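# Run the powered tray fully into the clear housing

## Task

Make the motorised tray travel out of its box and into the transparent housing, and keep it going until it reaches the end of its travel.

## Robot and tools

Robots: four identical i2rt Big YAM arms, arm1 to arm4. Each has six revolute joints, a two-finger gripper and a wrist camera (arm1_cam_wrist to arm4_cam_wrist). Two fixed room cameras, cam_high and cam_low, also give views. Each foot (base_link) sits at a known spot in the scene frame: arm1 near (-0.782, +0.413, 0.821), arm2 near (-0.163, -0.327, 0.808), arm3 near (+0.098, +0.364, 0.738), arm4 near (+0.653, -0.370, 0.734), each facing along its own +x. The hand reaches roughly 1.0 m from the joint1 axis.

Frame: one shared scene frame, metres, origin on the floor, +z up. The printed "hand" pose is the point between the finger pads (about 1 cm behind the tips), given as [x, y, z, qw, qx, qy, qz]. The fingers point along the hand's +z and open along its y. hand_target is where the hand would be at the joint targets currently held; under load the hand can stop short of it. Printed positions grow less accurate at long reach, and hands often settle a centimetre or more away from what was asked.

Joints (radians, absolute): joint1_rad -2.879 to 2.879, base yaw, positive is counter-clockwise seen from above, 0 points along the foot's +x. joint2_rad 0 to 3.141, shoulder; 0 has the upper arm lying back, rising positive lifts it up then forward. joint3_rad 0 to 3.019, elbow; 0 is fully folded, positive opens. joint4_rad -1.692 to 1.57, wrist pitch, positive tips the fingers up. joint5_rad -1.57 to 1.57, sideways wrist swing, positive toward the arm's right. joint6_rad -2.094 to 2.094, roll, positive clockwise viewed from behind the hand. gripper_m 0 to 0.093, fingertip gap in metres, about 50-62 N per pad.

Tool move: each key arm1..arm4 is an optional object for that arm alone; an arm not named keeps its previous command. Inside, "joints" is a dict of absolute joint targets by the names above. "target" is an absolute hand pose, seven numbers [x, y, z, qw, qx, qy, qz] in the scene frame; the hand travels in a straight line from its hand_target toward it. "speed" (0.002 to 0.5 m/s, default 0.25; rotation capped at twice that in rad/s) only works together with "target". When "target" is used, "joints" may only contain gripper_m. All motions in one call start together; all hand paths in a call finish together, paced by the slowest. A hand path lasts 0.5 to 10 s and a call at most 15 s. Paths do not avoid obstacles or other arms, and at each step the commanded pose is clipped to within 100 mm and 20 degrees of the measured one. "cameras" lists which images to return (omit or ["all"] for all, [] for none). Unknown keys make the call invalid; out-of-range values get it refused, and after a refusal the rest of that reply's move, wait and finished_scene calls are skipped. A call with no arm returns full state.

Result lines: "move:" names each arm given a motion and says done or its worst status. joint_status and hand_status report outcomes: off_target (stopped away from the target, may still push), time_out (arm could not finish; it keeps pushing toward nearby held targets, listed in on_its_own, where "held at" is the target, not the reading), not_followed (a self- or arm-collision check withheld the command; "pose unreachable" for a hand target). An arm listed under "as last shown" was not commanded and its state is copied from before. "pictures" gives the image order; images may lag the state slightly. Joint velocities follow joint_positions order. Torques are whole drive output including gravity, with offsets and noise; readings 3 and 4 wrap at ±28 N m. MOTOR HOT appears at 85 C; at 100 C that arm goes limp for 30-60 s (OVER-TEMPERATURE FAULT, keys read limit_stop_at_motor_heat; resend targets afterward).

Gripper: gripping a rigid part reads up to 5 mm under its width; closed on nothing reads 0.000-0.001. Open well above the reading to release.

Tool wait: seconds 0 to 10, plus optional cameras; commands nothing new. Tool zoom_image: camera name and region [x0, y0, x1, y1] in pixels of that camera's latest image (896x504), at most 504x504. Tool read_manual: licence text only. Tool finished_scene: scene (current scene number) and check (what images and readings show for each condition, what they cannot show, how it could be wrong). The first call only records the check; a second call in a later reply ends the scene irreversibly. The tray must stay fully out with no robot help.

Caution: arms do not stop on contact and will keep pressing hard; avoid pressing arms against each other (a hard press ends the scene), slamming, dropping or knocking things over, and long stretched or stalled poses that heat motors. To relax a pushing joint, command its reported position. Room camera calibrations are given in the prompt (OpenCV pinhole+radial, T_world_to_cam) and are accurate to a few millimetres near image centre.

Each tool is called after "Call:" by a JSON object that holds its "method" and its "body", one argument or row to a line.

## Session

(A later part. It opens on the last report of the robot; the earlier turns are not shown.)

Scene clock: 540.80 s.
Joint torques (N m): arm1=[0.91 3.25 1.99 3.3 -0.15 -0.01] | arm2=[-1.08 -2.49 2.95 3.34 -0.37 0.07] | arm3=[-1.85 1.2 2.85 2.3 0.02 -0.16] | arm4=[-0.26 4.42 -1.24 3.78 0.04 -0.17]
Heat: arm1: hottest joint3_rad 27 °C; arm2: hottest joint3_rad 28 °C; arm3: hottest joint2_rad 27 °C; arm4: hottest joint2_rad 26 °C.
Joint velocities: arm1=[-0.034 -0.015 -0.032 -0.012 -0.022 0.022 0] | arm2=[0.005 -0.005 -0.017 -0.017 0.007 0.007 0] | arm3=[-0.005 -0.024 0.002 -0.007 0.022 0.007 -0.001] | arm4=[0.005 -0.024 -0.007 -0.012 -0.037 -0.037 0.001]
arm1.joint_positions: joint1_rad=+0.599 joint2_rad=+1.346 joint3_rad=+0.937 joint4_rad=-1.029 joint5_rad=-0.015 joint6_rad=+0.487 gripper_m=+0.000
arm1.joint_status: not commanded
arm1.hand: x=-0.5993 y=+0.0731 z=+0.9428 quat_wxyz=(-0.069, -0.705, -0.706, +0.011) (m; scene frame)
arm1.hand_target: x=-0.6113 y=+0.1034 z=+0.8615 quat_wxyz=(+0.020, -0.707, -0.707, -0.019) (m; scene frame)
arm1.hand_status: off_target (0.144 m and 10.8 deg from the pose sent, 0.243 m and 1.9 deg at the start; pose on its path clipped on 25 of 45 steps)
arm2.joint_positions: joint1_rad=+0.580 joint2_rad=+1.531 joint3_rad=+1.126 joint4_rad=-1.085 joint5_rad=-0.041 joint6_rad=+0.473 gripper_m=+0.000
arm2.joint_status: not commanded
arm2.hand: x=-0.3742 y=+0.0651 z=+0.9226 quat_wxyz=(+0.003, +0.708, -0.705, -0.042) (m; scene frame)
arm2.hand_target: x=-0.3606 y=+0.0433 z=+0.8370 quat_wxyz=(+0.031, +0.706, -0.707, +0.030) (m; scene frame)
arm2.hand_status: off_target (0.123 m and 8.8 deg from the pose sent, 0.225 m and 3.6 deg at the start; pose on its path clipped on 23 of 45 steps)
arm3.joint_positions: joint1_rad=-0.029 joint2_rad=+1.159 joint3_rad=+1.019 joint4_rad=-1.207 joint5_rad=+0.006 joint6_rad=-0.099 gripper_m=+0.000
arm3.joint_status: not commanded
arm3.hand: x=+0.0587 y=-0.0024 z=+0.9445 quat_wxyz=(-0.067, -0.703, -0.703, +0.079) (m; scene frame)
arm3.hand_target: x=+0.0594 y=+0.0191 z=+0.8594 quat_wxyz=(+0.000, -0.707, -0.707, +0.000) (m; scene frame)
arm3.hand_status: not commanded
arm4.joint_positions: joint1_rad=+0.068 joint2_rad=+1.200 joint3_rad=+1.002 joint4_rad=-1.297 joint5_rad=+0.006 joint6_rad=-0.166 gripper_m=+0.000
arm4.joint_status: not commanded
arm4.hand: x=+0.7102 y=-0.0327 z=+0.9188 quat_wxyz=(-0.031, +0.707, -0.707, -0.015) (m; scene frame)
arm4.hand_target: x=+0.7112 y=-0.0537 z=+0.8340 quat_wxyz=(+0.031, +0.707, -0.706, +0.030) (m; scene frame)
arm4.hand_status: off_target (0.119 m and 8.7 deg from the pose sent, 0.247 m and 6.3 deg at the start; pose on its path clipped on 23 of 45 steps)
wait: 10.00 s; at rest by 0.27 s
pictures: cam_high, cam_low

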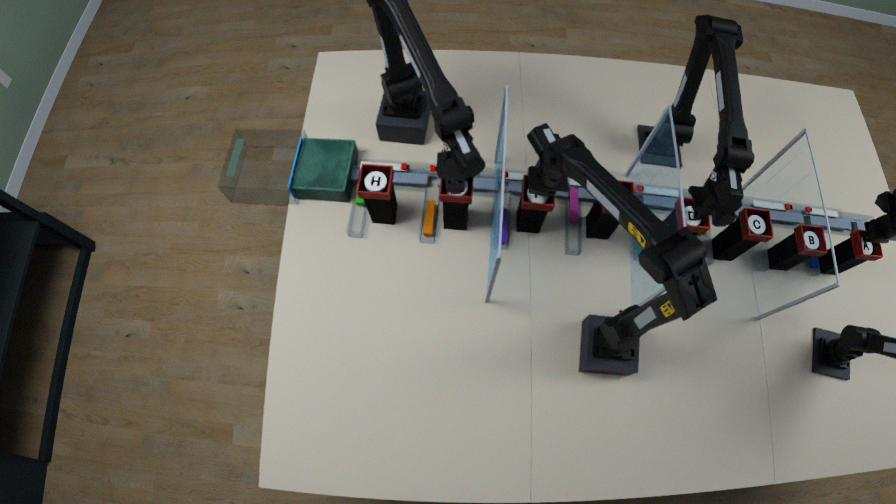

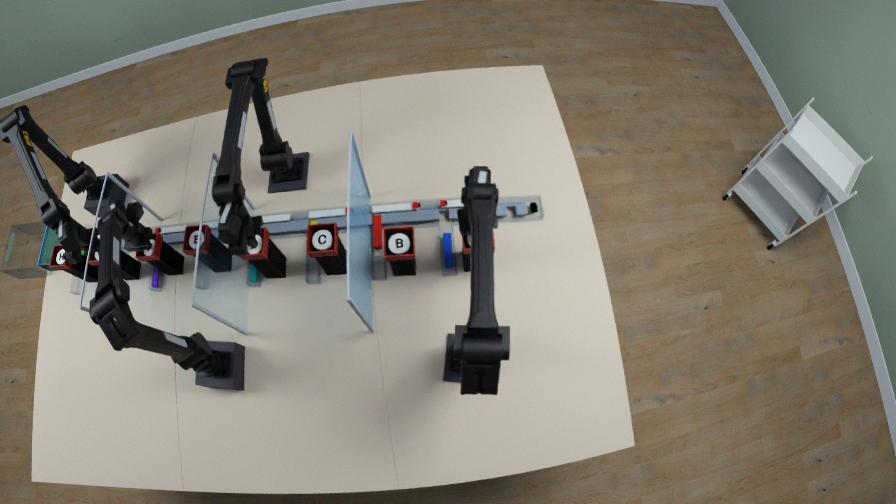

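Call:
{"method": "wait", "body": {
  "seconds": 9,
  "cameras": ["cam_high", "cam_low", "arm3_cam_wrist"]
}}

Call:
{"method": "zoom_image", "body": {
  "camera": "cam_low",
  "region": [380, 170, 500, 270]
}}

Call:
{"method": "zoom_image", "body": {
  "camera": "cam_high",
  "region": [400, 150, 520, 250]
}}

Scene clock: 550.57 s.
Joint torques (N m): arm1=[0.97 3.19 1.96 3.28 -0.15 -0.01] | arm2=[-1.26 -2.84 2.95 3.36 -0.4 0.05] | arm3=[-1.9 1.03 2.85 2.29 0.01 -0.17] | arm4=[-0.26 4.42 -1.24 3.77 0.04 -0.17]
Heat: arm1: hottest joint3_rad 27 °C; arm2: hottest joint3_rad 28 °C; arm3: hottest joint2_rad 27 °C; arm4: hottest joint2_rad 26 °C.
Joint velocities: arm1=[0.015 -0.005 0.002 0.007 -0.037 0.022 0] | arm2=[-0.005 0.015 0.002 0.007 0.066 0.007 0] | arm3=[-0.015 -0.005 -0.017 -0.022 0.007 -0.022 0] | arm4=[-0.005 -0.005 -0.002 -0.007 0.051 -0.051 0]
arm1.joint_positions: joint1_rad=+0.599 joint2_rad=+1.346 joint3_rad=+0.937 joint4_rad=-1.029 joint5_rad=-0.015 joint6_rad=+0.487 gripper_m=+0.000
arm1.joint_status: not commanded
arm1.hand: x=-0.5993 y=+0.0731 z=+0.9428 quat_wxyz=(-0.069, -0.705, -0.706, +0.011) (m; scene frame)
arm1.hand_target: x=-0.6113 y=+0.1034 z=+0.8615 quat_wxyz=(+0.020, -0.707, -0.707, -0.019) (m; scene frame)
arm1.hand_status: off_target (0.144 m and 10.8 deg from the pose sent, 0.243 m and 1.9 deg at the start; pose on its path clipped on 25 of 45 steps)
arm2.joint_positions: joint1_rad=+0.580 joint2_rad=+1.531 joint3_rad=+1.126 joint4_rad=-1.085 joint5_rad=-0.041 joint6_rad=+0.473 gripper_m=+0.000
arm2.joint_status: not commanded
arm2.hand: x=-0.3742 y=+0.0651 z=+0.9226 quat_wxyz=(+0.003, +0.708, -0.705, -0.042) (m; scene frame)
arm2.hand_target: x=-0.3606 y=+0.0433 z=+0.8370 quat_wxyz=(+0.031, +0.706, -0.707, +0.030) (m; scene frame)
arm2.hand_status: off_target (0.123 m and 8.8 deg from the pose sent, 0.225 m and 3.6 deg at the start; pose on its path clipped on 23 of 45 steps)
arm3.joint_positions: joint1_rad=-0.029 joint2_rad=+1.159 joint3_rad=+1.019 joint4_rad=-1.207 joint5_rad=+0.006 joint6_rad=-0.099 gripper_m=+0.000
arm3.joint_status: not commanded
arm3.hand: x=+0.0587 y=-0.0024 z=+0.9445 quat_wxyz=(-0.067, -0.703, -0.703, +0.079) (m; scene frame)
arm3.hand_target: x=+0.0594 y=+0.0191 z=+0.8594 quat_wxyz=(+0.000, -0.707, -0.707, +0.000) (m; scene frame)
arm3.hand_status: not commanded
arm4.joint_positions: joint1_rad=+0.068 joint2_rad=+1.200 joint3_rad=+1.002 joint4_rad=-1.297 joint5_rad=+0.006 joint6_rad=-0.166 gripper_m=+0.000
arm4.joint_status: not commanded
arm4.hand: x=+0.7102 y=-0.0327 z=+0.9188 quat_wxyz=(-0.031, +0.707, -0.707, -0.015) (m; scene frame)
arm4.hand_target: x=+0.7112 y=-0.0537 z=+0.8340 quat_wxyz=(+0.031, +0.707, -0.706, +0.030) (m; scene frame)
arm4.hand_status: off_target (0.119 m and 8.7 deg from the pose sent, 0.247 m and 6.3 deg at the start; pose on its path clipped on 23 of 45 steps)
wait: 9.00 s; at rest from the start
pictures: arm3_cam_wrist, cam_high, cam_low
camera_calibration:
arm3_cam_wrist: T_world_to_cam=[[-0.99991, 0.00284979, 0.013072, 0.0454549], [0.00796907, 0.91168, 0.410823, -0.383481], [-0.0107467, 0.410891, -0.911621, 0.990451], [0, 0, 0, 1]] pos_world=[0.0591509, -0.0574845, 1.05986]

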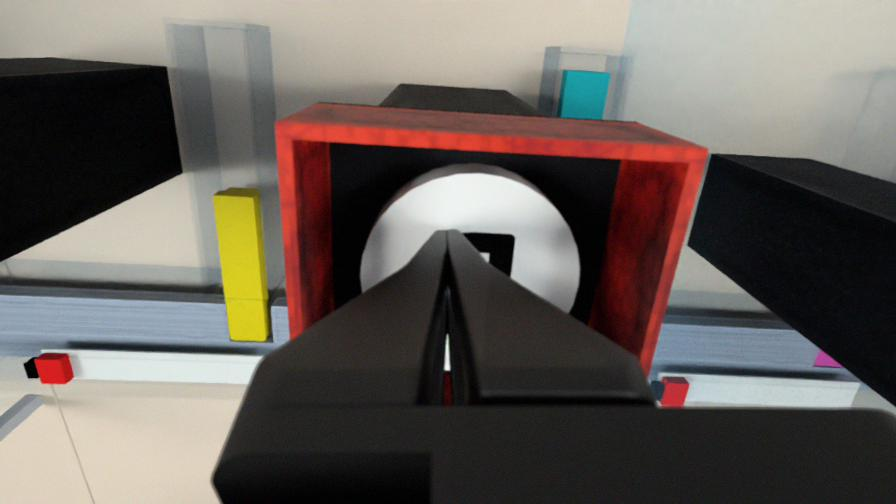

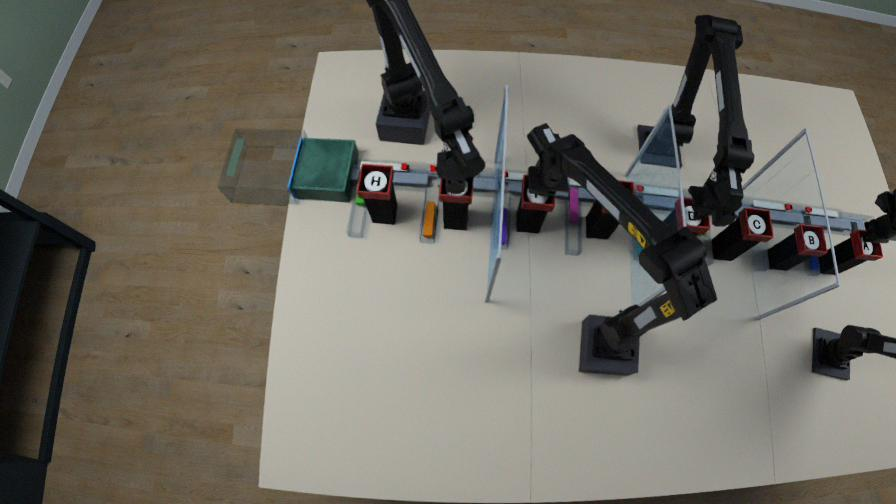

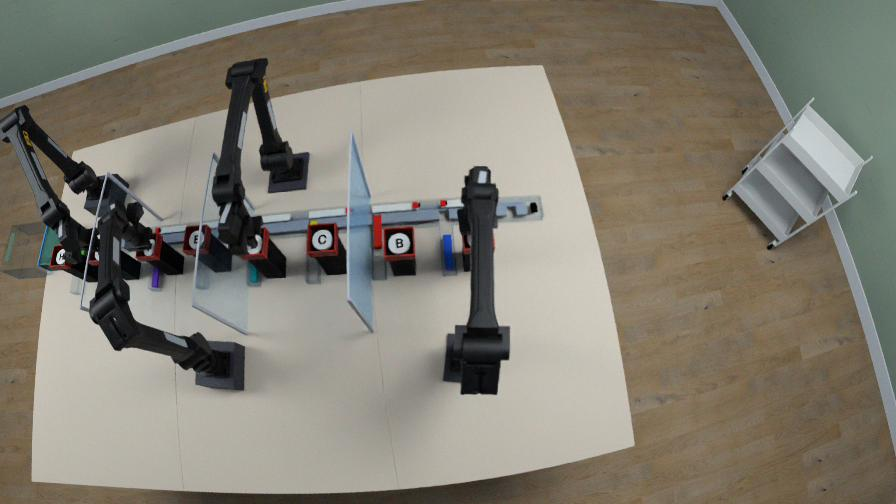

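Scaled by 4.200 from the camera's 896x504 image, which has a finer 1280x720 frame.

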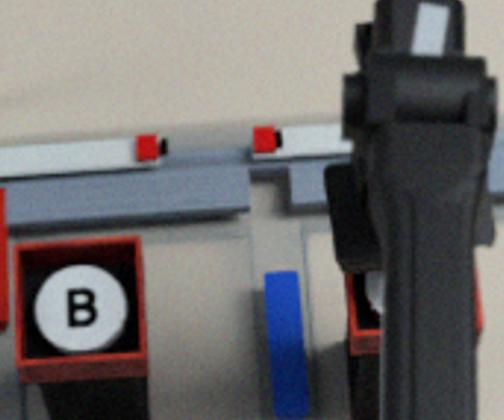

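Scaled by 4.200 from the camera's 896x504 image, which has a finer 1280x720 frame.

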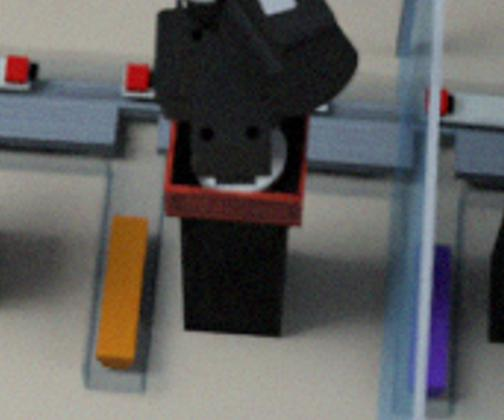

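Call:
{"method": "wait", "body": {
  "seconds": 6,
  "cameras": []
}}

Call:
{"method": "move", "body": {
  "arm1": {"target": [-0.605, 0.085, 1.08, 0, 0.7071, 0.7071, 0], "speed": 0.5},
  "arm3": {"target": [0.056, 0.0, 1.08, 0, 0.7071, 0.7071, 0], "speed": 0.5},
  "arm4": {"target": [0.711, -0.030, 1.06, 0, 0.7071, -0.7071, 0], "speed": 0.5},
  "cameras": []
}}

Call:
{"method": "move", "body": {
  "arm1": {"target": [-0.815, 0.070, 1.06, 0, 0.7071, 0.7071, 0], "speed": 0.4},
  "arm3": {"target": [0.260, -0.018, 1.05, 0, 0.7071, 0.7071, 0], "speed": 0.4},
  "arm4": {"target": [0.4957, -0.0368, 1.04, 0, 0.7071, -0.7071, 0], "speed": 0.4},
  "cameras": ["arm1_cam_wrist", "arm3_cam_wrist", "arm4_cam_wrist"]
}}

Scene clock: 556.97 s.
Joint torques (N m): arm1=[0.97 3.25 1.95 3.32 -0.15 -0.02] | arm2=[-0.85 -2.67 3.03 3.36 -0.39 0.03] | arm3=[-1.85 1.08 2.86 2.24 0.01 -0.16] | arm4=[-0.26 4.48 -1.24 3.78 0.04 -0.17]
Heat: arm1: hottest joint3_rad 27 °C; arm2: hottest joint3_rad 28 °C; arm3: hottest joint2_rad 27 °C; arm4: hottest joint2_rad 26 °C.
Joint velocities: arm1=[0.005 -0.005 0.007 0.007 -0.051 -0.066 0] | arm2=[0.005 -0.015 0.007 -0.017 0.022 0.095 0.001] | arm3=[0.005 -0.015 0.017 -0.012 0.037 -0.051 0] | arm4=[-0.005 -0.015 0.017 -0.007 -0.051 0.022 -0.001]
arm1.joint_positions: joint1_rad=+0.599 joint2_rad=+1.346 joint3_rad=+0.937 joint4_rad=-1.029 joint5_rad=-0.015 joint6_rad=+0.487 gripper_m=+0.000
arm1.joint_status: not commanded
arm1.hand: x=-0.5993 y=+0.0731 z=+0.9428 quat_wxyz=(-0.069, -0.705, -0.706, +0.011) (m; scene frame)
arm1.hand_target: x=-0.6113 y=+0.1034 z=+0.8615 quat_wxyz=(+0.020, -0.707, -0.707, -0.019) (m; scene frame)
arm1.hand_status: off_target (0.144 m and 10.8 deg from the pose sent, 0.243 m and 1.9 deg at the start; pose on its path clipped on 25 of 45 steps)
arm2.joint_positions: joint1_rad=+0.580 joint2_rad=+1.531 joint3_rad=+1.126 joint4_rad=-1.085 joint5_rad=-0.041 joint6_rad=+0.473 gripper_m=+0.000
arm2.joint_status: not commanded
arm2.hand: x=-0.3742 y=+0.0651 z=+0.9226 quat_wxyz=(+0.003, +0.708, -0.705, -0.042) (m; scene frame)
arm2.hand_target: x=-0.3606 y=+0.0433 z=+0.8370 quat_wxyz=(+0.031, +0.706, -0.707, +0.030) (m; scene frame)
arm2.hand_status: off_target (0.123 m and 8.8 deg from the pose sent, 0.225 m and 3.6 deg at the start; pose on its path clipped on 23 of 45 steps)
arm3.joint_positions: joint1_rad=-0.029 joint2_rad=+1.159 joint3_rad=+1.019 joint4_rad=-1.207 joint5_rad=+0.006 joint6_rad=-0.099 gripper_m=+0.000
arm3.joint_status: not commanded
arm3.hand: x=+0.0587 y=-0.0024 z=+0.9445 quat_wxyz=(-0.067, -0.703, -0.703, +0.079) (m; scene frame)
arm3.hand_target: x=+0.0594 y=+0.0191 z=+0.8594 quat_wxyz=(+0.000, -0.707, -0.707, +0.000) (m; scene frame)
arm3.hand_status: not commanded
arm4.joint_positions: joint1_rad=+0.068 joint2_rad=+1.200 joint3_rad=+1.002 joint4_rad=-1.297 joint5_rad=+0.006 joint6_rad=-0.166 gripper_m=+0.000
arm4.joint_status: not commanded
arm4.hand: x=+0.7102 y=-0.0327 z=+0.9188 quat_wxyz=(-0.031, +0.707, -0.707, -0.015) (m; scene frame)
arm4.hand_target: x=+0.7112 y=-0.0537 z=+0.8340 quat_wxyz=(+0.031, +0.707, -0.706, +0.030) (m; scene frame)
arm4.hand_status: off_target (0.119 m and 8.7 deg from the pose sent, 0.247 m and 6.3 deg at the start; pose on its path clipped on 23 of 45 steps)
wait: 6.00 s; at rest from the start
pictures: none
No camera images: "cameras" was empty.

Scene clock: 558.43 s.
Joint torques (N m): arm1=[1.08 -6.83 11.63 0.42 0.27 0] | arm2=[-1.26 -3.08 2.92 3.37 -0.37 0.05] | arm3=[-1.67 -9.82 14.61 0.18 0.03 -0.15] | arm4=[0.09 -7.41 15.92 -0.46 -0.19 -0.13]
Heat: arm1: hottest joint3_rad 28 °C; arm2: hottest joint3_rad 28 °C; arm3: hottest joint2_rad 27 °C; arm4: hottest joint2_rad 26 °C.
move: arm1 off_target; arm3 off_target; arm4 off_target
Joint velocities: arm1=[-0.015 -0.005 0.002 -0.007 0.007 -0.037 -0.001] | arm2=[0.005 -0.015 -0.012 -0.007 0.007 -0.022 -0.001] | arm3=[-0.005 0.005 -0.007 -0.007 0.007 0.051 -0.001] | arm4=[0.005 -0.005 -0.007 -0.017 -0.051 -0.081 0]
arm1.joint_positions: joint1_rad=+0.603 joint2_rad=+1.311 joint3_rad=+1.242 joint4_rad=-1.539 joint5_rad=-0.002 joint6_rad=+0.494 gripper_m=+0.000
arm1.joint_status: not commanded
arm1.hand: x=-0.6124 y=+0.0947 z=+1.0655 quat_wxyz=(+0.014, -0.707, -0.707, -0.007) (m; scene frame)
arm1.hand_target: x=-0.6041 y=+0.0837 z=+1.0802 quat_wxyz=(+0.000, -0.708, -0.706, -0.001) (m; scene frame)
arm1.hand_status: off_target (0.019 m and 1.8 deg from the pose sent, 0.138 m and 8.0 deg at the start)
arm2.joint_positions: joint1_rad=+0.580 joint2_rad=+1.531 joint3_rad=+1.126 joint4_rad=-1.085 joint5_rad=-0.041 joint6_rad=+0.473 gripper_m=+0.000
arm2.joint_status: not commanded
arm2.hand: x=-0.3742 y=+0.0651 z=+0.9226 quat_wxyz=(+0.003, +0.708, -0.705, -0.042) (m; scene frame)
arm2.hand_target: x=-0.3606 y=+0.0433 z=+0.8370 quat_wxyz=(+0.031, +0.706, -0.707, +0.030) (m; scene frame)
arm2.hand_status: not commanded
arm3.joint_positions: joint1_rad=-0.029 joint2_rad=+1.235 joint3_rad=+1.429 joint4_rad=-1.690 joint5_rad=+0.006 joint6_rad=-0.099 gripper_m=+0.000
arm3.joint_status: not commanded
arm3.hand: x=+0.0583 y=+0.0068 z=+1.0717 quat_wxyz=(-0.020, -0.706, -0.707, +0.022) (m; scene frame)
arm3.hand_target: x=+0.0558 y=-0.0022 z=+1.0800 quat_wxyz=(-0.022, -0.707, -0.707, +0.026) (m; scene frame)
arm3.hand_status: off_target (0.011 m and 3.4 deg from the pose sent, 0.136 m and 12.0 deg at the start; a joint's target at an end of its range on 27 of 44 steps)
arm4.joint_positions: joint1_rad=+0.066 joint2_rad=+1.210 joint3_rad=+1.312 joint4_rad=-1.669 joint5_rad=-0.001 joint6_rad=-0.166 gripper_m=+0.000
arm4.joint_status: not commanded
arm4.hand: x=+0.7076 y=-0.0401 z=+1.0332 quat_wxyz=(+0.000, +0.707, -0.707, +0.002) (m; scene frame)
arm4.hand_target: x=+0.7108 y=-0.0308 z=+1.0590 quat_wxyz=(-0.022, +0.707, -0.707, -0.015) (m; scene frame)
arm4.hand_status: off_target (0.029 m and 0.3 deg from the pose sent, 0.141 m and 3.9 deg at the start; a joint's target at an end of its range on 26 of 44 steps)
pictures: none
No camera images: "cameras" was empty.

Scene clock: 560.20 s.
Joint torques (N m): arm1=[-0.21 -5.83 8.46 1.33 -0.11 -0.15] | arm2=[-1.14 -2.55 2.99 3.36 -0.42 0.07] | arm3=[-0.85 -12.75 15.16 0.43 0.09 -0.01] | arm4=[0.97 -7.65 16.17 0.1 0.07 0.06]
Heat: arm1: hottest joint3_rad 28 °C; arm2: hottest joint3_rad 28 °C; arm3: hottest joint2_rad 27 °C; arm4: hottest joint2_rad 26 °C.
move: arm1 done; arm3 off_target; arm4 off_target
Joint velocities: arm1=[0.015 -0.005 0.002 -0.017 -0.037 -0.095 0.001] | arm2=[-0.005 -0.005 0.002 -0.012 -0.007 0.051 -0.002] | arm3=[0.005 0.005 0.012 -0.002 -0.066 0.007 -0.002] | arm4=[-0.015 -0.005 0.007 -0.017 -0.095 0.007 0.001]
arm1.joint_positions: joint1_rad=+0.030 joint2_rad=+1.228 joint3_rad=+1.162 joint4_rad=-1.507 joint5_rad=-0.003 joint6_rad=-0.079 gripper_m=+0.000
arm1.joint_status: not commanded
arm1.hand: x=-0.8107 y=+0.0758 z=+1.0612 quat_wxyz=(-0.004, -0.708, -0.707, -0.003) (m; scene frame)
arm1.hand_target: x=-0.8128 y=+0.0712 z=+1.0600 quat_wxyz=(-0.007, -0.707, -0.707, -0.003) (m; scene frame)
arm1.hand_status: done (0.007 m and 0.6 deg from the pose sent, 0.204 m and 1.8 deg at the start)
arm2: as last shown
arm3.joint_positions: joint1_rad=+0.484 joint2_rad=+1.398 joint3_rad=+1.488 joint4_rad=-1.685 joint5_rad=+0.025 joint6_rad=+0.410 gripper_m=+0.000
arm3.joint_status: not commanded
arm3.hand: x=+0.2508 y=-0.0065 z=+1.0392 quat_wxyz=(+0.016, -0.705, -0.709, -0.001) (m; scene frame)
arm3.hand_target: x=+0.2580 y=-0.0178 z=+1.0498 quat_wxyz=(+0.004, -0.707, -0.707, +0.005) (m; scene frame)
arm3.hand_status: off_target (0.018 m and 1.9 deg from the pose sent, 0.204 m and 3.4 deg at the start)
arm4.joint_positions: joint1_rad=+0.676 joint2_rad=+1.281 joint3_rad=+1.328 joint4_rad=-1.669 joint5_rad=-0.007 joint6_rad=+0.437 gripper_m=+0.000
arm4.joint_status: not commanded
arm4.hand: x=+0.5025 y=-0.0542 z=+1.0161 quat_wxyz=(+0.014, +0.709, -0.705, +0.027) (m; scene frame)
arm4.hand_target: x=+0.4933 y=-0.0386 z=+1.0397 quat_wxyz=(+0.000, +0.707, -0.707, -0.005) (m; scene frame)
arm4.hand_status: off_target (0.030 m and 3.5 deg from the pose sent, 0.212 m and 0.3 deg at the start; a joint's target at an end of its range on 6 of 53 steps)
pictures: arm1_cam_wrist, arm3_cam_wrist, arm4_cam_wrist
camera_calibration:
arm1_cam_wrist: T_world_to_cam=[[-0.999631, -0.000748193, -0.0271531, -0.780967], [-0.017055, 0.795313, 0.605959, -0.715655], [0.0211419, 0.606199, -0.795032, 0.93584], [0, 0, 0, 1]] pos_world=[-0.812669, 0.0012797, 1.15647]
arm3_cam_wrist: T_world_to_cam=[[-0.999828, -0.00438177, 0.0180145, 0.231103], [0.00752617, 0.792078, 0.610374, -0.628196], [-0.0169434, 0.610404, -0.791909, 0.95891], [0, 0, 0, 1]] pos_world=[0.252039, -0.0867301, 1.13864]
arm4_cam_wrist: T_world_to_cam=[[0.999532, 0.00931025, 0.0291301, -0.532886], [-0.011363, -0.771275, 0.636401, -0.678324], [0.0283924, -0.636434, -0.770808, 0.858981], [0, 0, 0, 1]] pos_world=[0.500541, 0.0284719, 1.10932]

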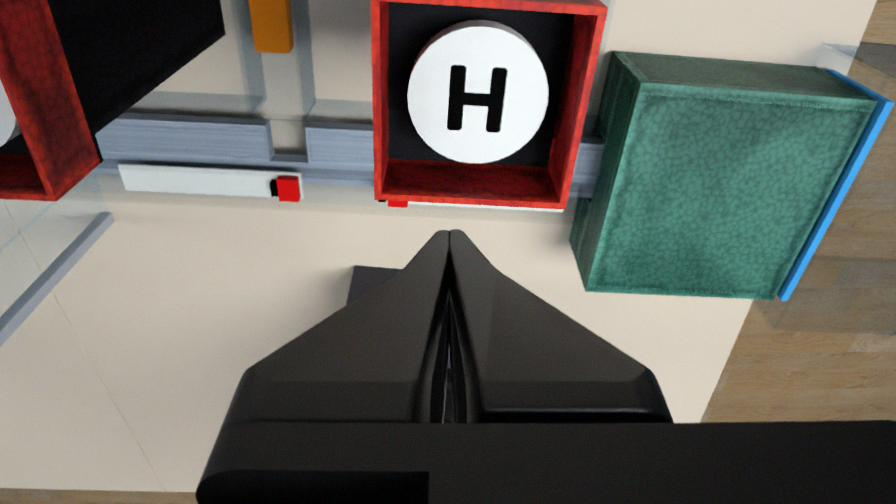

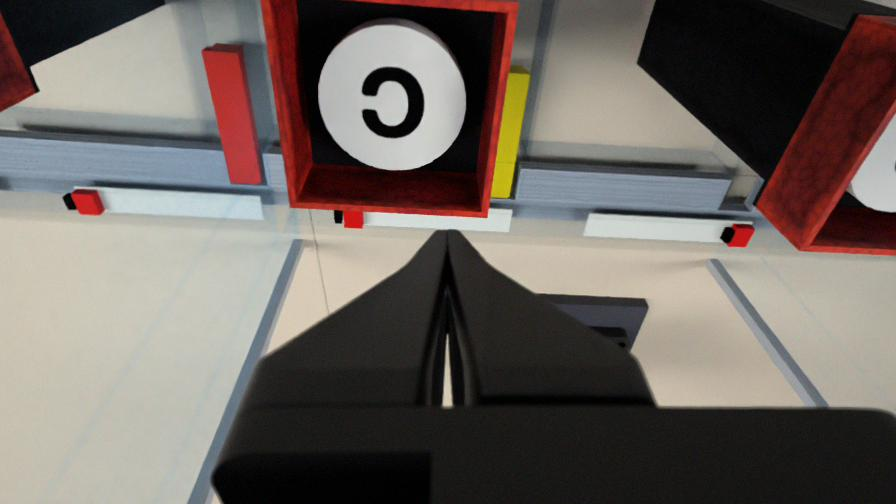

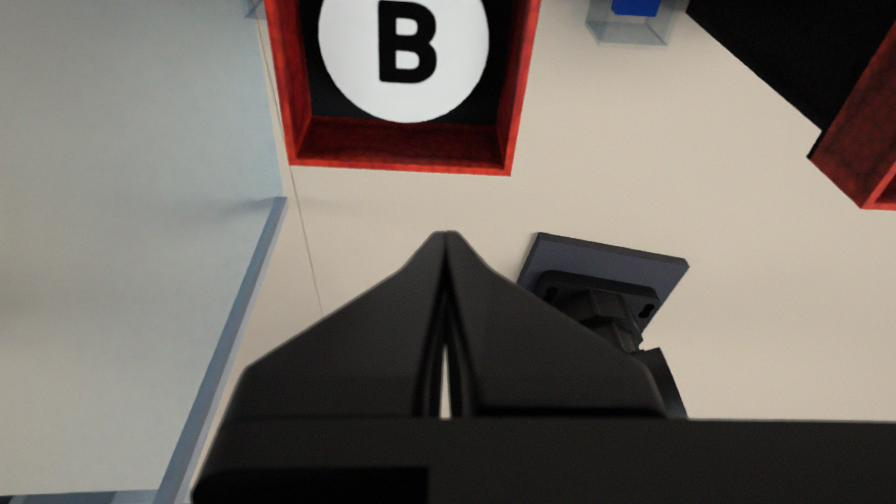

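Call:
{"method": "move", "body": {
  "arm1": {"target": [-0.819, 0.088, 1.035, 0, 0.7071, 0.7071, 0], "speed": 0.3},
  "arm3": {"target": [0.266, -0.020, 1.035, 0, 0.7071, 0.7071, 0], "speed": 0.3},
  "arm4": {"target": [0.492, -0.015, 1.025, 0, 0.7071, -0.7071, 0], "speed": 0.3},
  "cameras": []
}}

Call:
{"method": "move", "body": {
  "arm1": {"target": [-0.822, 0.093, 0.80, -0.02, 0.7069, 0.7069, 0.02], "speed": 0.35},
  "arm3": {"target": [0.258, 0.008, 0.80, -0.03, 0.7065, 0.7065, 0.03], "speed": 0.35},
  "arm4": {"target": [0.496, -0.030, 0.80, 0.03, 0.7065, -0.7065, 0.03], "speed": 0.35},
  "cameras": ["arm1_cam_wrist", "arm3_cam_wrist", "arm4_cam_wrist"]
}}

Scene clock: 562.07 s.
Joint torques (N m): arm1=[-0.03 -7.41 7.8 1.26 0.21 -0.15] | arm2=[-1.38 -2.9 2.93 3.38 -0.35 0.05] | arm3=[-0.15 -12.16 12.37 0.98 -0.15 -0.03] | arm4=[0.03 -8.47 16.27 0.24 0.07 -0.13]
Heat: arm1: hottest joint3_rad 28 °C; arm2: hottest joint3_rad 28 °C; arm3: hottest joint2_rad 27 °C; arm4: hottest joint3_rad 27 °C.
move: arm1 done; arm3 off_target; arm4 off_target
Joint velocities: arm1=[-0.005 0.005 -0.002 0.017 -0.037 -0.037 0] | arm2=[-0.005 -0.005 0.002 -0.012 0.051 0.095 0.001] | arm3=[0.015 -0.005 -0.007 -0.002 0.051 0.007 0] | arm4=[0.005 -0.005 -0.007 -0.027 0.007 0.022 0.001]
arm1.joint_positions: joint1_rad=+0.014 joint2_rad=+1.217 joint3_rad=+1.077 joint4_rad=-1.453 joint5_rad=+0.002 joint6_rad=-0.095 gripper_m=+0.000
arm1.joint_status: not commanded
arm1.hand: x=-0.8155 y=+0.0884 z=+1.0322 quat_wxyz=(+0.004, -0.708, -0.707, -0.009) (m; scene frame)
arm1.hand_target: x=-0.8186 y=+0.0885 z=+1.0351 quat_wxyz=(+0.000, -0.707, -0.707, +0.000) (m; scene frame)
arm1.hand_status: done (0.004 m and 1.2 deg from the pose sent, 0.030 m and 0.6 deg at the start)
arm2: as last shown
arm3.joint_positions: joint1_rad=+0.488 joint2_rad=+1.398 joint3_rad=+1.488 joint4_rad=-1.654 joint5_rad=+0.019 joint6_rad=+0.419 gripper_m=+0.000
arm3.joint_status: not commanded
arm3.hand: x=+0.2564 y=-0.0123 z=+1.0390 quat_wxyz=(+0.001, -0.707, -0.707, +0.002) (m; scene frame)
arm3.hand_target: x=+0.2659 y=-0.0196 z=+1.0347 quat_wxyz=(+0.000, -0.707, -0.707, +0.000) (m; scene frame)
arm3.hand_status: off_target (0.013 m and 0.2 deg from the pose sent, 0.021 m and 1.9 deg at the start)
arm4.joint_positions: joint1_rad=+0.669 joint2_rad=+1.335 joint3_rad=+1.340 joint4_rad=-1.641 joint5_rad=-0.002 joint6_rad=+0.437 gripper_m=+0.000
arm4.joint_status: not commanded
arm4.hand: x=+0.4983 y=-0.0368 z=+1.0015 quat_wxyz=(+0.014, +0.706, -0.708, +0.035) (m; scene frame)
arm4.hand_target: x=+0.4926 y=-0.0168 z=+1.0251 quat_wxyz=(+0.000, +0.707, -0.707, +0.000) (m; scene frame)
arm4.hand_status: off_target (0.033 m and 4.3 deg from the pose sent, 0.042 m and 3.5 deg at the start)
pictures: none
No camera images: "cameras" was empty.

Scene clock: 563.53 s.
Joint torques (N m): arm1=[-0.21 5.36 1.46 3.66 0.21 -0.16] | arm2=[-1.03 -2.67 2.97 3.3 -0.39 0.03] | arm3=[-1.49 -2.08 2.26 2.47 -0.58 -0.15] | arm4=[0.15 3.37 -0.09 3.62 0 -0.19]
Heat: arm1: hottest joint3_rad 28 °C; arm2: hottest joint3_rad 28 °C; arm3: hottest joint2_rad 27 °C; arm4: hottest joint3_rad 27 °C.
move: arm1 off_target; arm3 off_target; arm4 off_target
Joint velocities: arm1=[0.005 0.005 0.002 0.017 0.037 0.007 0] | arm2=[-0.005 -0.005 -0.002 0.002 0.051 -0.007 0] | arm3=[-0.015 -0.005 -0.002 -0.022 -0.037 0.066 0.001] | arm4=[-0.005 -0.034 -0.012 -0.007 0.007 0.066 0]
arm1.joint_positions: joint1_rad=+0.008 joint2_rad=+1.248 joint3_rad=+0.804 joint4_rad=-0.993 joint5_rad=+0.007 joint6_rad=-0.102 gripper_m=+0.000
arm1.joint_status: not commanded
arm1.hand: x=-0.8192 y=+0.0714 z=+0.9256 quat_wxyz=(-0.043, -0.706, -0.705, +0.053) (m; scene frame)
arm1.hand_target: x=-0.8183 y=+0.1087 z=+0.8480 quat_wxyz=(+0.019, -0.707, -0.707, -0.021) (m; scene frame)
arm1.hand_status: off_target (0.128 m and 11.1 deg from the pose sent, 0.232 m and 2.2 deg at the start; pose on its path clipped on 24 of 44 steps)
arm2: as last shown
arm3.joint_positions: joint1_rad=+0.488 joint2_rad=+1.316 joint3_rad=+1.121 joint4_rad=-1.253 joint5_rad=-0.006 joint6_rad=+0.420 gripper_m=+0.000
arm3.joint_status: not commanded
arm3.hand: x=+0.2577 y=-0.0013 z=+0.9312 quat_wxyz=(-0.057, -0.706, -0.705, +0.011) (m; scene frame)
arm3.hand_target: x=+0.2505 y=+0.0217 z=+0.8460 quat_wxyz=(+0.030, -0.707, -0.706, -0.030) (m; scene frame)
arm3.hand_status: off_target (0.132 m and 11.1 deg from the pose sent, 0.240 m and 4.9 deg at the start; pose on its path clipped on 25 of 44 steps)
arm4.joint_positions: joint1_rad=+0.657 joint2_rad=+1.298 joint3_rad=+1.054 joint4_rad=-1.247 joint5_rad=-0.036 joint6_rad=+0.428 gripper_m=+0.000
arm4.joint_status: not commanded
arm4.hand: x=+0.4928 y=-0.0292 z=+0.9065 quat_wxyz=(+0.005, +0.705, -0.708, -0.039) (m; scene frame)
arm4.hand_target: x=+0.5030 y=-0.0461 z=+0.8207 quat_wxyz=(+0.031, +0.706, -0.707, +0.031) (m; scene frame)
arm4.hand_status: off_target (0.107 m and 8.5 deg from the pose sent, 0.202 m and 1.9 deg at the start; pose on its path clipped on 22 of 44 steps)
pictures: arm1_cam_wrist, arm3_cam_wrist, arm4_cam_wrist
camera_calibration:
arm1_cam_wrist: T_world_to_cam=[[-0.999994, -0.00222204, -0.0027928, -0.815925], [-0.00331176, 0.869407, 0.494086, -0.520609], [0.0013302, 0.494092, -0.869409, 0.891514], [0, 0, 0, 1]] pos_world=[-0.81883, 0.0103188, 1.03004]
arm3_cam_wrist: T_world_to_cam=[[-0.997566, -0.000462055, -0.0697266, 0.321156], [-0.0359607, 0.860143, 0.508784, -0.460607], [0.0597398, 0.510053, -0.858066, 0.912092], [0, 0, 0, 1]] pos_world=[0.249323, -0.0688791, 1.03938]
arm4_cam_wrist: T_world_to_cam=[[0.998653, 0.000321298, -0.051885, -0.446619], [0.0288747, -0.834271, 0.550597, -0.533268], [-0.0431093, -0.551354, -0.833157, 0.88501], [0, 0, 0, 1]] pos_world=[0.499568, 0.0432068, 1.0078]

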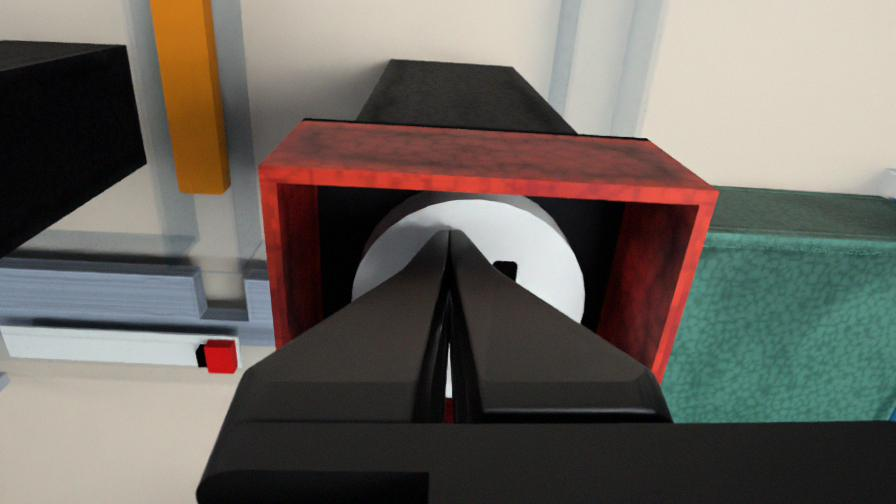

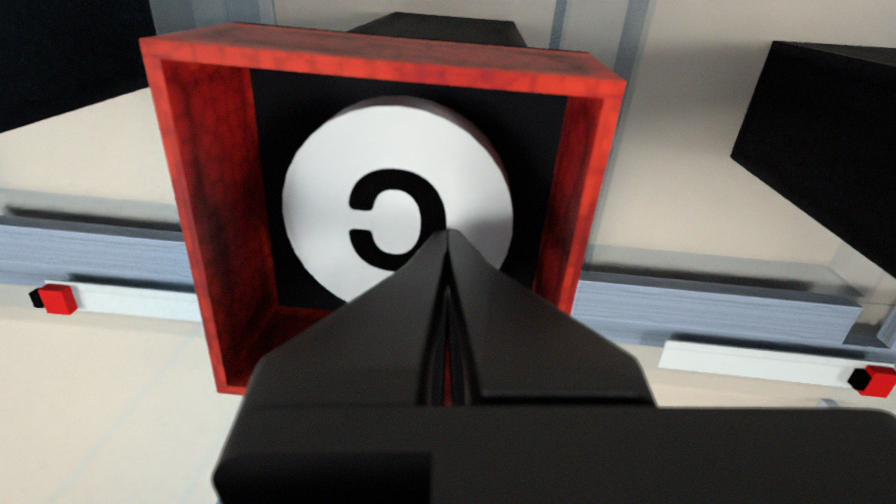

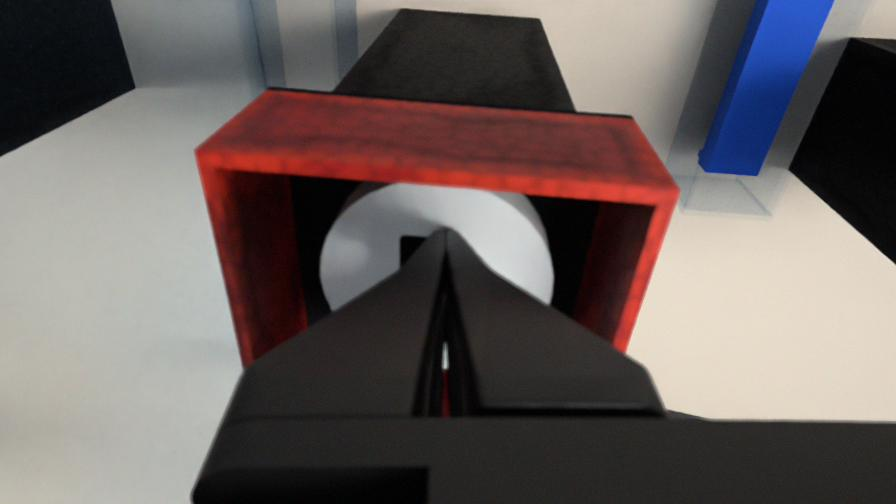

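Call:
{"method": "wait", "body": {
  "seconds": 7,
  "cameras": ["cam_high", "cam_low"]
}}

Call:
{"method": "zoom_image", "body": {
  "camera": "cam_high",
  "region": [330, 140, 550, 270]
}}

Call:
{"method": "zoom_image", "body": {
  "camera": "cam_low",
  "region": [280, 170, 500, 300]
}}

Scene clock: 570.73 s.
Joint torques (N m): arm1=[-0.32 5.3 1.47 3.69 0.21 -0.15] | arm2=[-1.38 -2.37 3.03 3.38 -0.38 0.02] | arm3=[-1.44 -2.02 2.29 2.5 -0.57 -0.16] | arm4=[0.15 3.6 -0.1 3.63 0.01 -0.17]
Heat: arm1: hottest joint3_rad 28 °C; arm2: hottest joint3_rad 28 °C; arm3: hottest joint2_rad 27 °C; arm4: hottest joint3_rad 27 °C.
Joint velocities: arm1=[-0.005 0.005 0.007 0.007 -0.037 -0.022 0.002] | arm2=[-0.005 -0.015 -0.012 -0.012 0.051 -0.007 0] | arm3=[-0.015 -0.015 -0.012 -0.002 -0.022 -0.037 0] | arm4=[-0.005 -0.024 0.007 -0.012 0.007 -0.066 -0.002]
arm1.joint_positions: joint1_rad=+0.008 joint2_rad=+1.248 joint3_rad=+0.804 joint4_rad=-0.992 joint5_rad=+0.007 joint6_rad=-0.102 gripper_m=+0.000
arm1.joint_status: not commanded
arm1.hand: x=-0.8192 y=+0.0713 z=+0.9257 quat_wxyz=(-0.043, -0.706, -0.705, +0.053) (m; scene frame)
arm1.hand_target: x=-0.8183 y=+0.1086 z=+0.8480 quat_wxyz=(+0.019, -0.707, -0.707, -0.021) (m; scene frame)
arm1.hand_status: off_target (0.128 m and 11.1 deg from the pose sent, 0.232 m and 2.2 deg at the start; pose on its path clipped on 24 of 44 steps)
arm2.joint_positions: joint1_rad=+0.580 joint2_rad=+1.531 joint3_rad=+1.126 joint4_rad=-1.085 joint5_rad=-0.041 joint6_rad=+0.473 gripper_m=+0.000
arm2.joint_status: not commanded
arm2.hand: x=-0.3742 y=+0.0651 z=+0.9226 quat_wxyz=(+0.003, +0.708, -0.705, -0.042) (m; scene frame)
arm2.hand_target: x=-0.3606 y=+0.0433 z=+0.8370 quat_wxyz=(+0.031, +0.706, -0.707, +0.030) (m; scene frame)
arm2.hand_status: not commanded
arm3.joint_positions: joint1_rad=+0.488 joint2_rad=+1.316 joint3_rad=+1.121 joint4_rad=-1.253 joint5_rad=-0.006 joint6_rad=+0.420 gripper_m=+0.000
arm3.joint_status: not commanded
arm3.hand: x=+0.2577 y=-0.0012 z=+0.9312 quat_wxyz=(-0.058, -0.706, -0.705, +0.011) (m; scene frame)
arm3.hand_target: x=+0.2505 y=+0.0217 z=+0.8460 quat_wxyz=(+0.030, -0.707, -0.706, -0.030) (m; scene frame)
arm3.hand_status: off_target (0.132 m and 11.1 deg from the pose sent, 0.240 m and 4.9 deg at the start; pose on its path clipped on 25 of 44 steps)
arm4.joint_positions: joint1_rad=+0.657 joint2_rad=+1.298 joint3_rad=+1.053 joint4_rad=-1.247 joint5_rad=-0.037 joint6_rad=+0.428 gripper_m=+0.000
arm4.joint_status: not commanded
arm4.hand: x=+0.4928 y=-0.0292 z=+0.9064 quat_wxyz=(+0.005, +0.705, -0.708, -0.040) (m; scene frame)
arm4.hand_target: x=+0.5029 y=-0.0462 z=+0.8205 quat_wxyz=(+0.031, +0.706, -0.707, +0.031) (m; scene frame)
arm4.hand_status: off_target (0.106 m and 8.5 deg from the pose sent, 0.202 m and 1.9 deg at the start; pose on its path clipped on 22 of 44 steps)
wait: 7.00 s; at rest by 0.07 s
pictures: cam_high, cam_low

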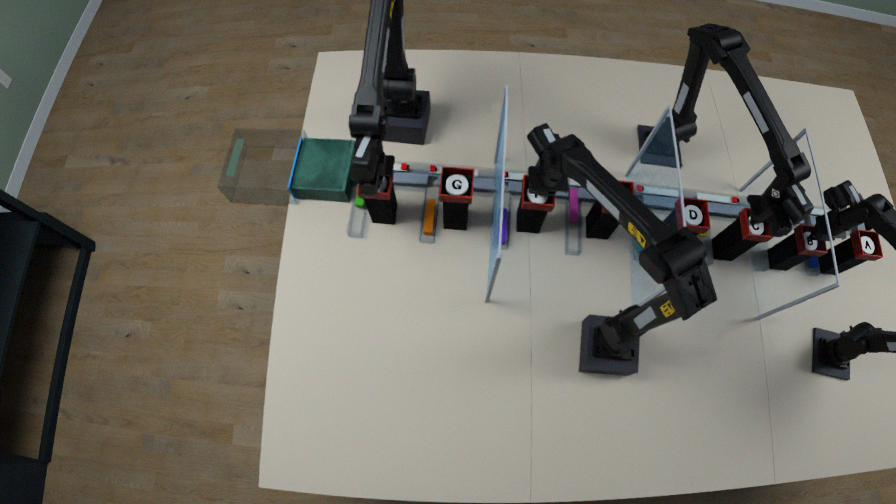

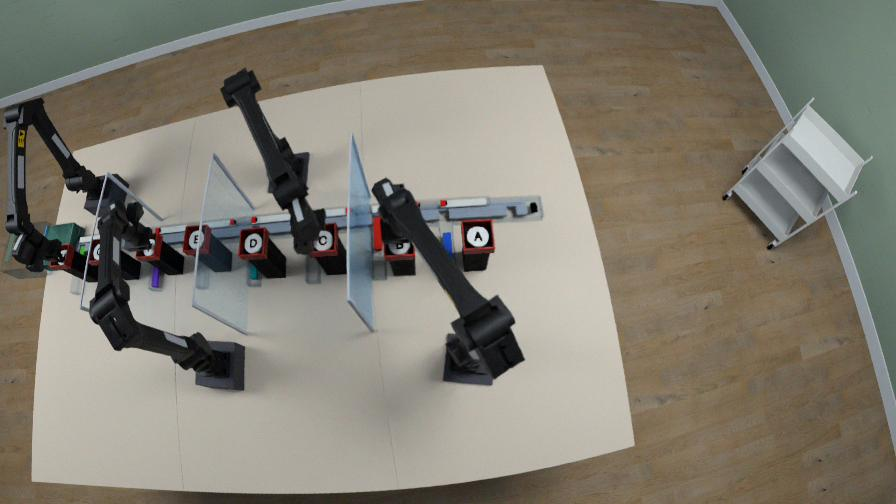

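Scaled by 2.291 from the camera's 896x504 image, which has a finer 1280x720 frame.

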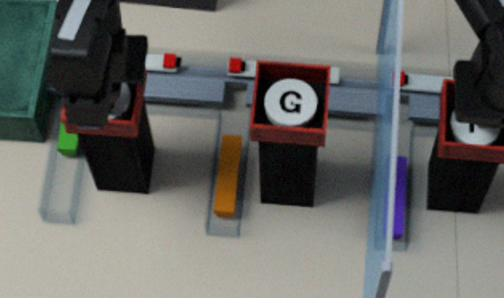

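Scaled by 2.291 from the camera's 896x504 image, which has a finer 1280x720 frame.

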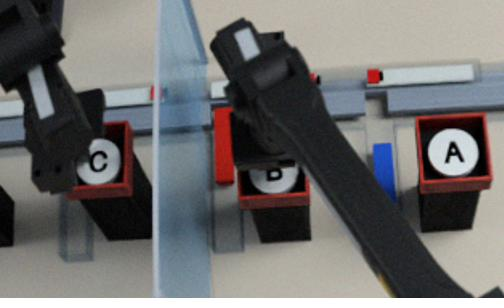

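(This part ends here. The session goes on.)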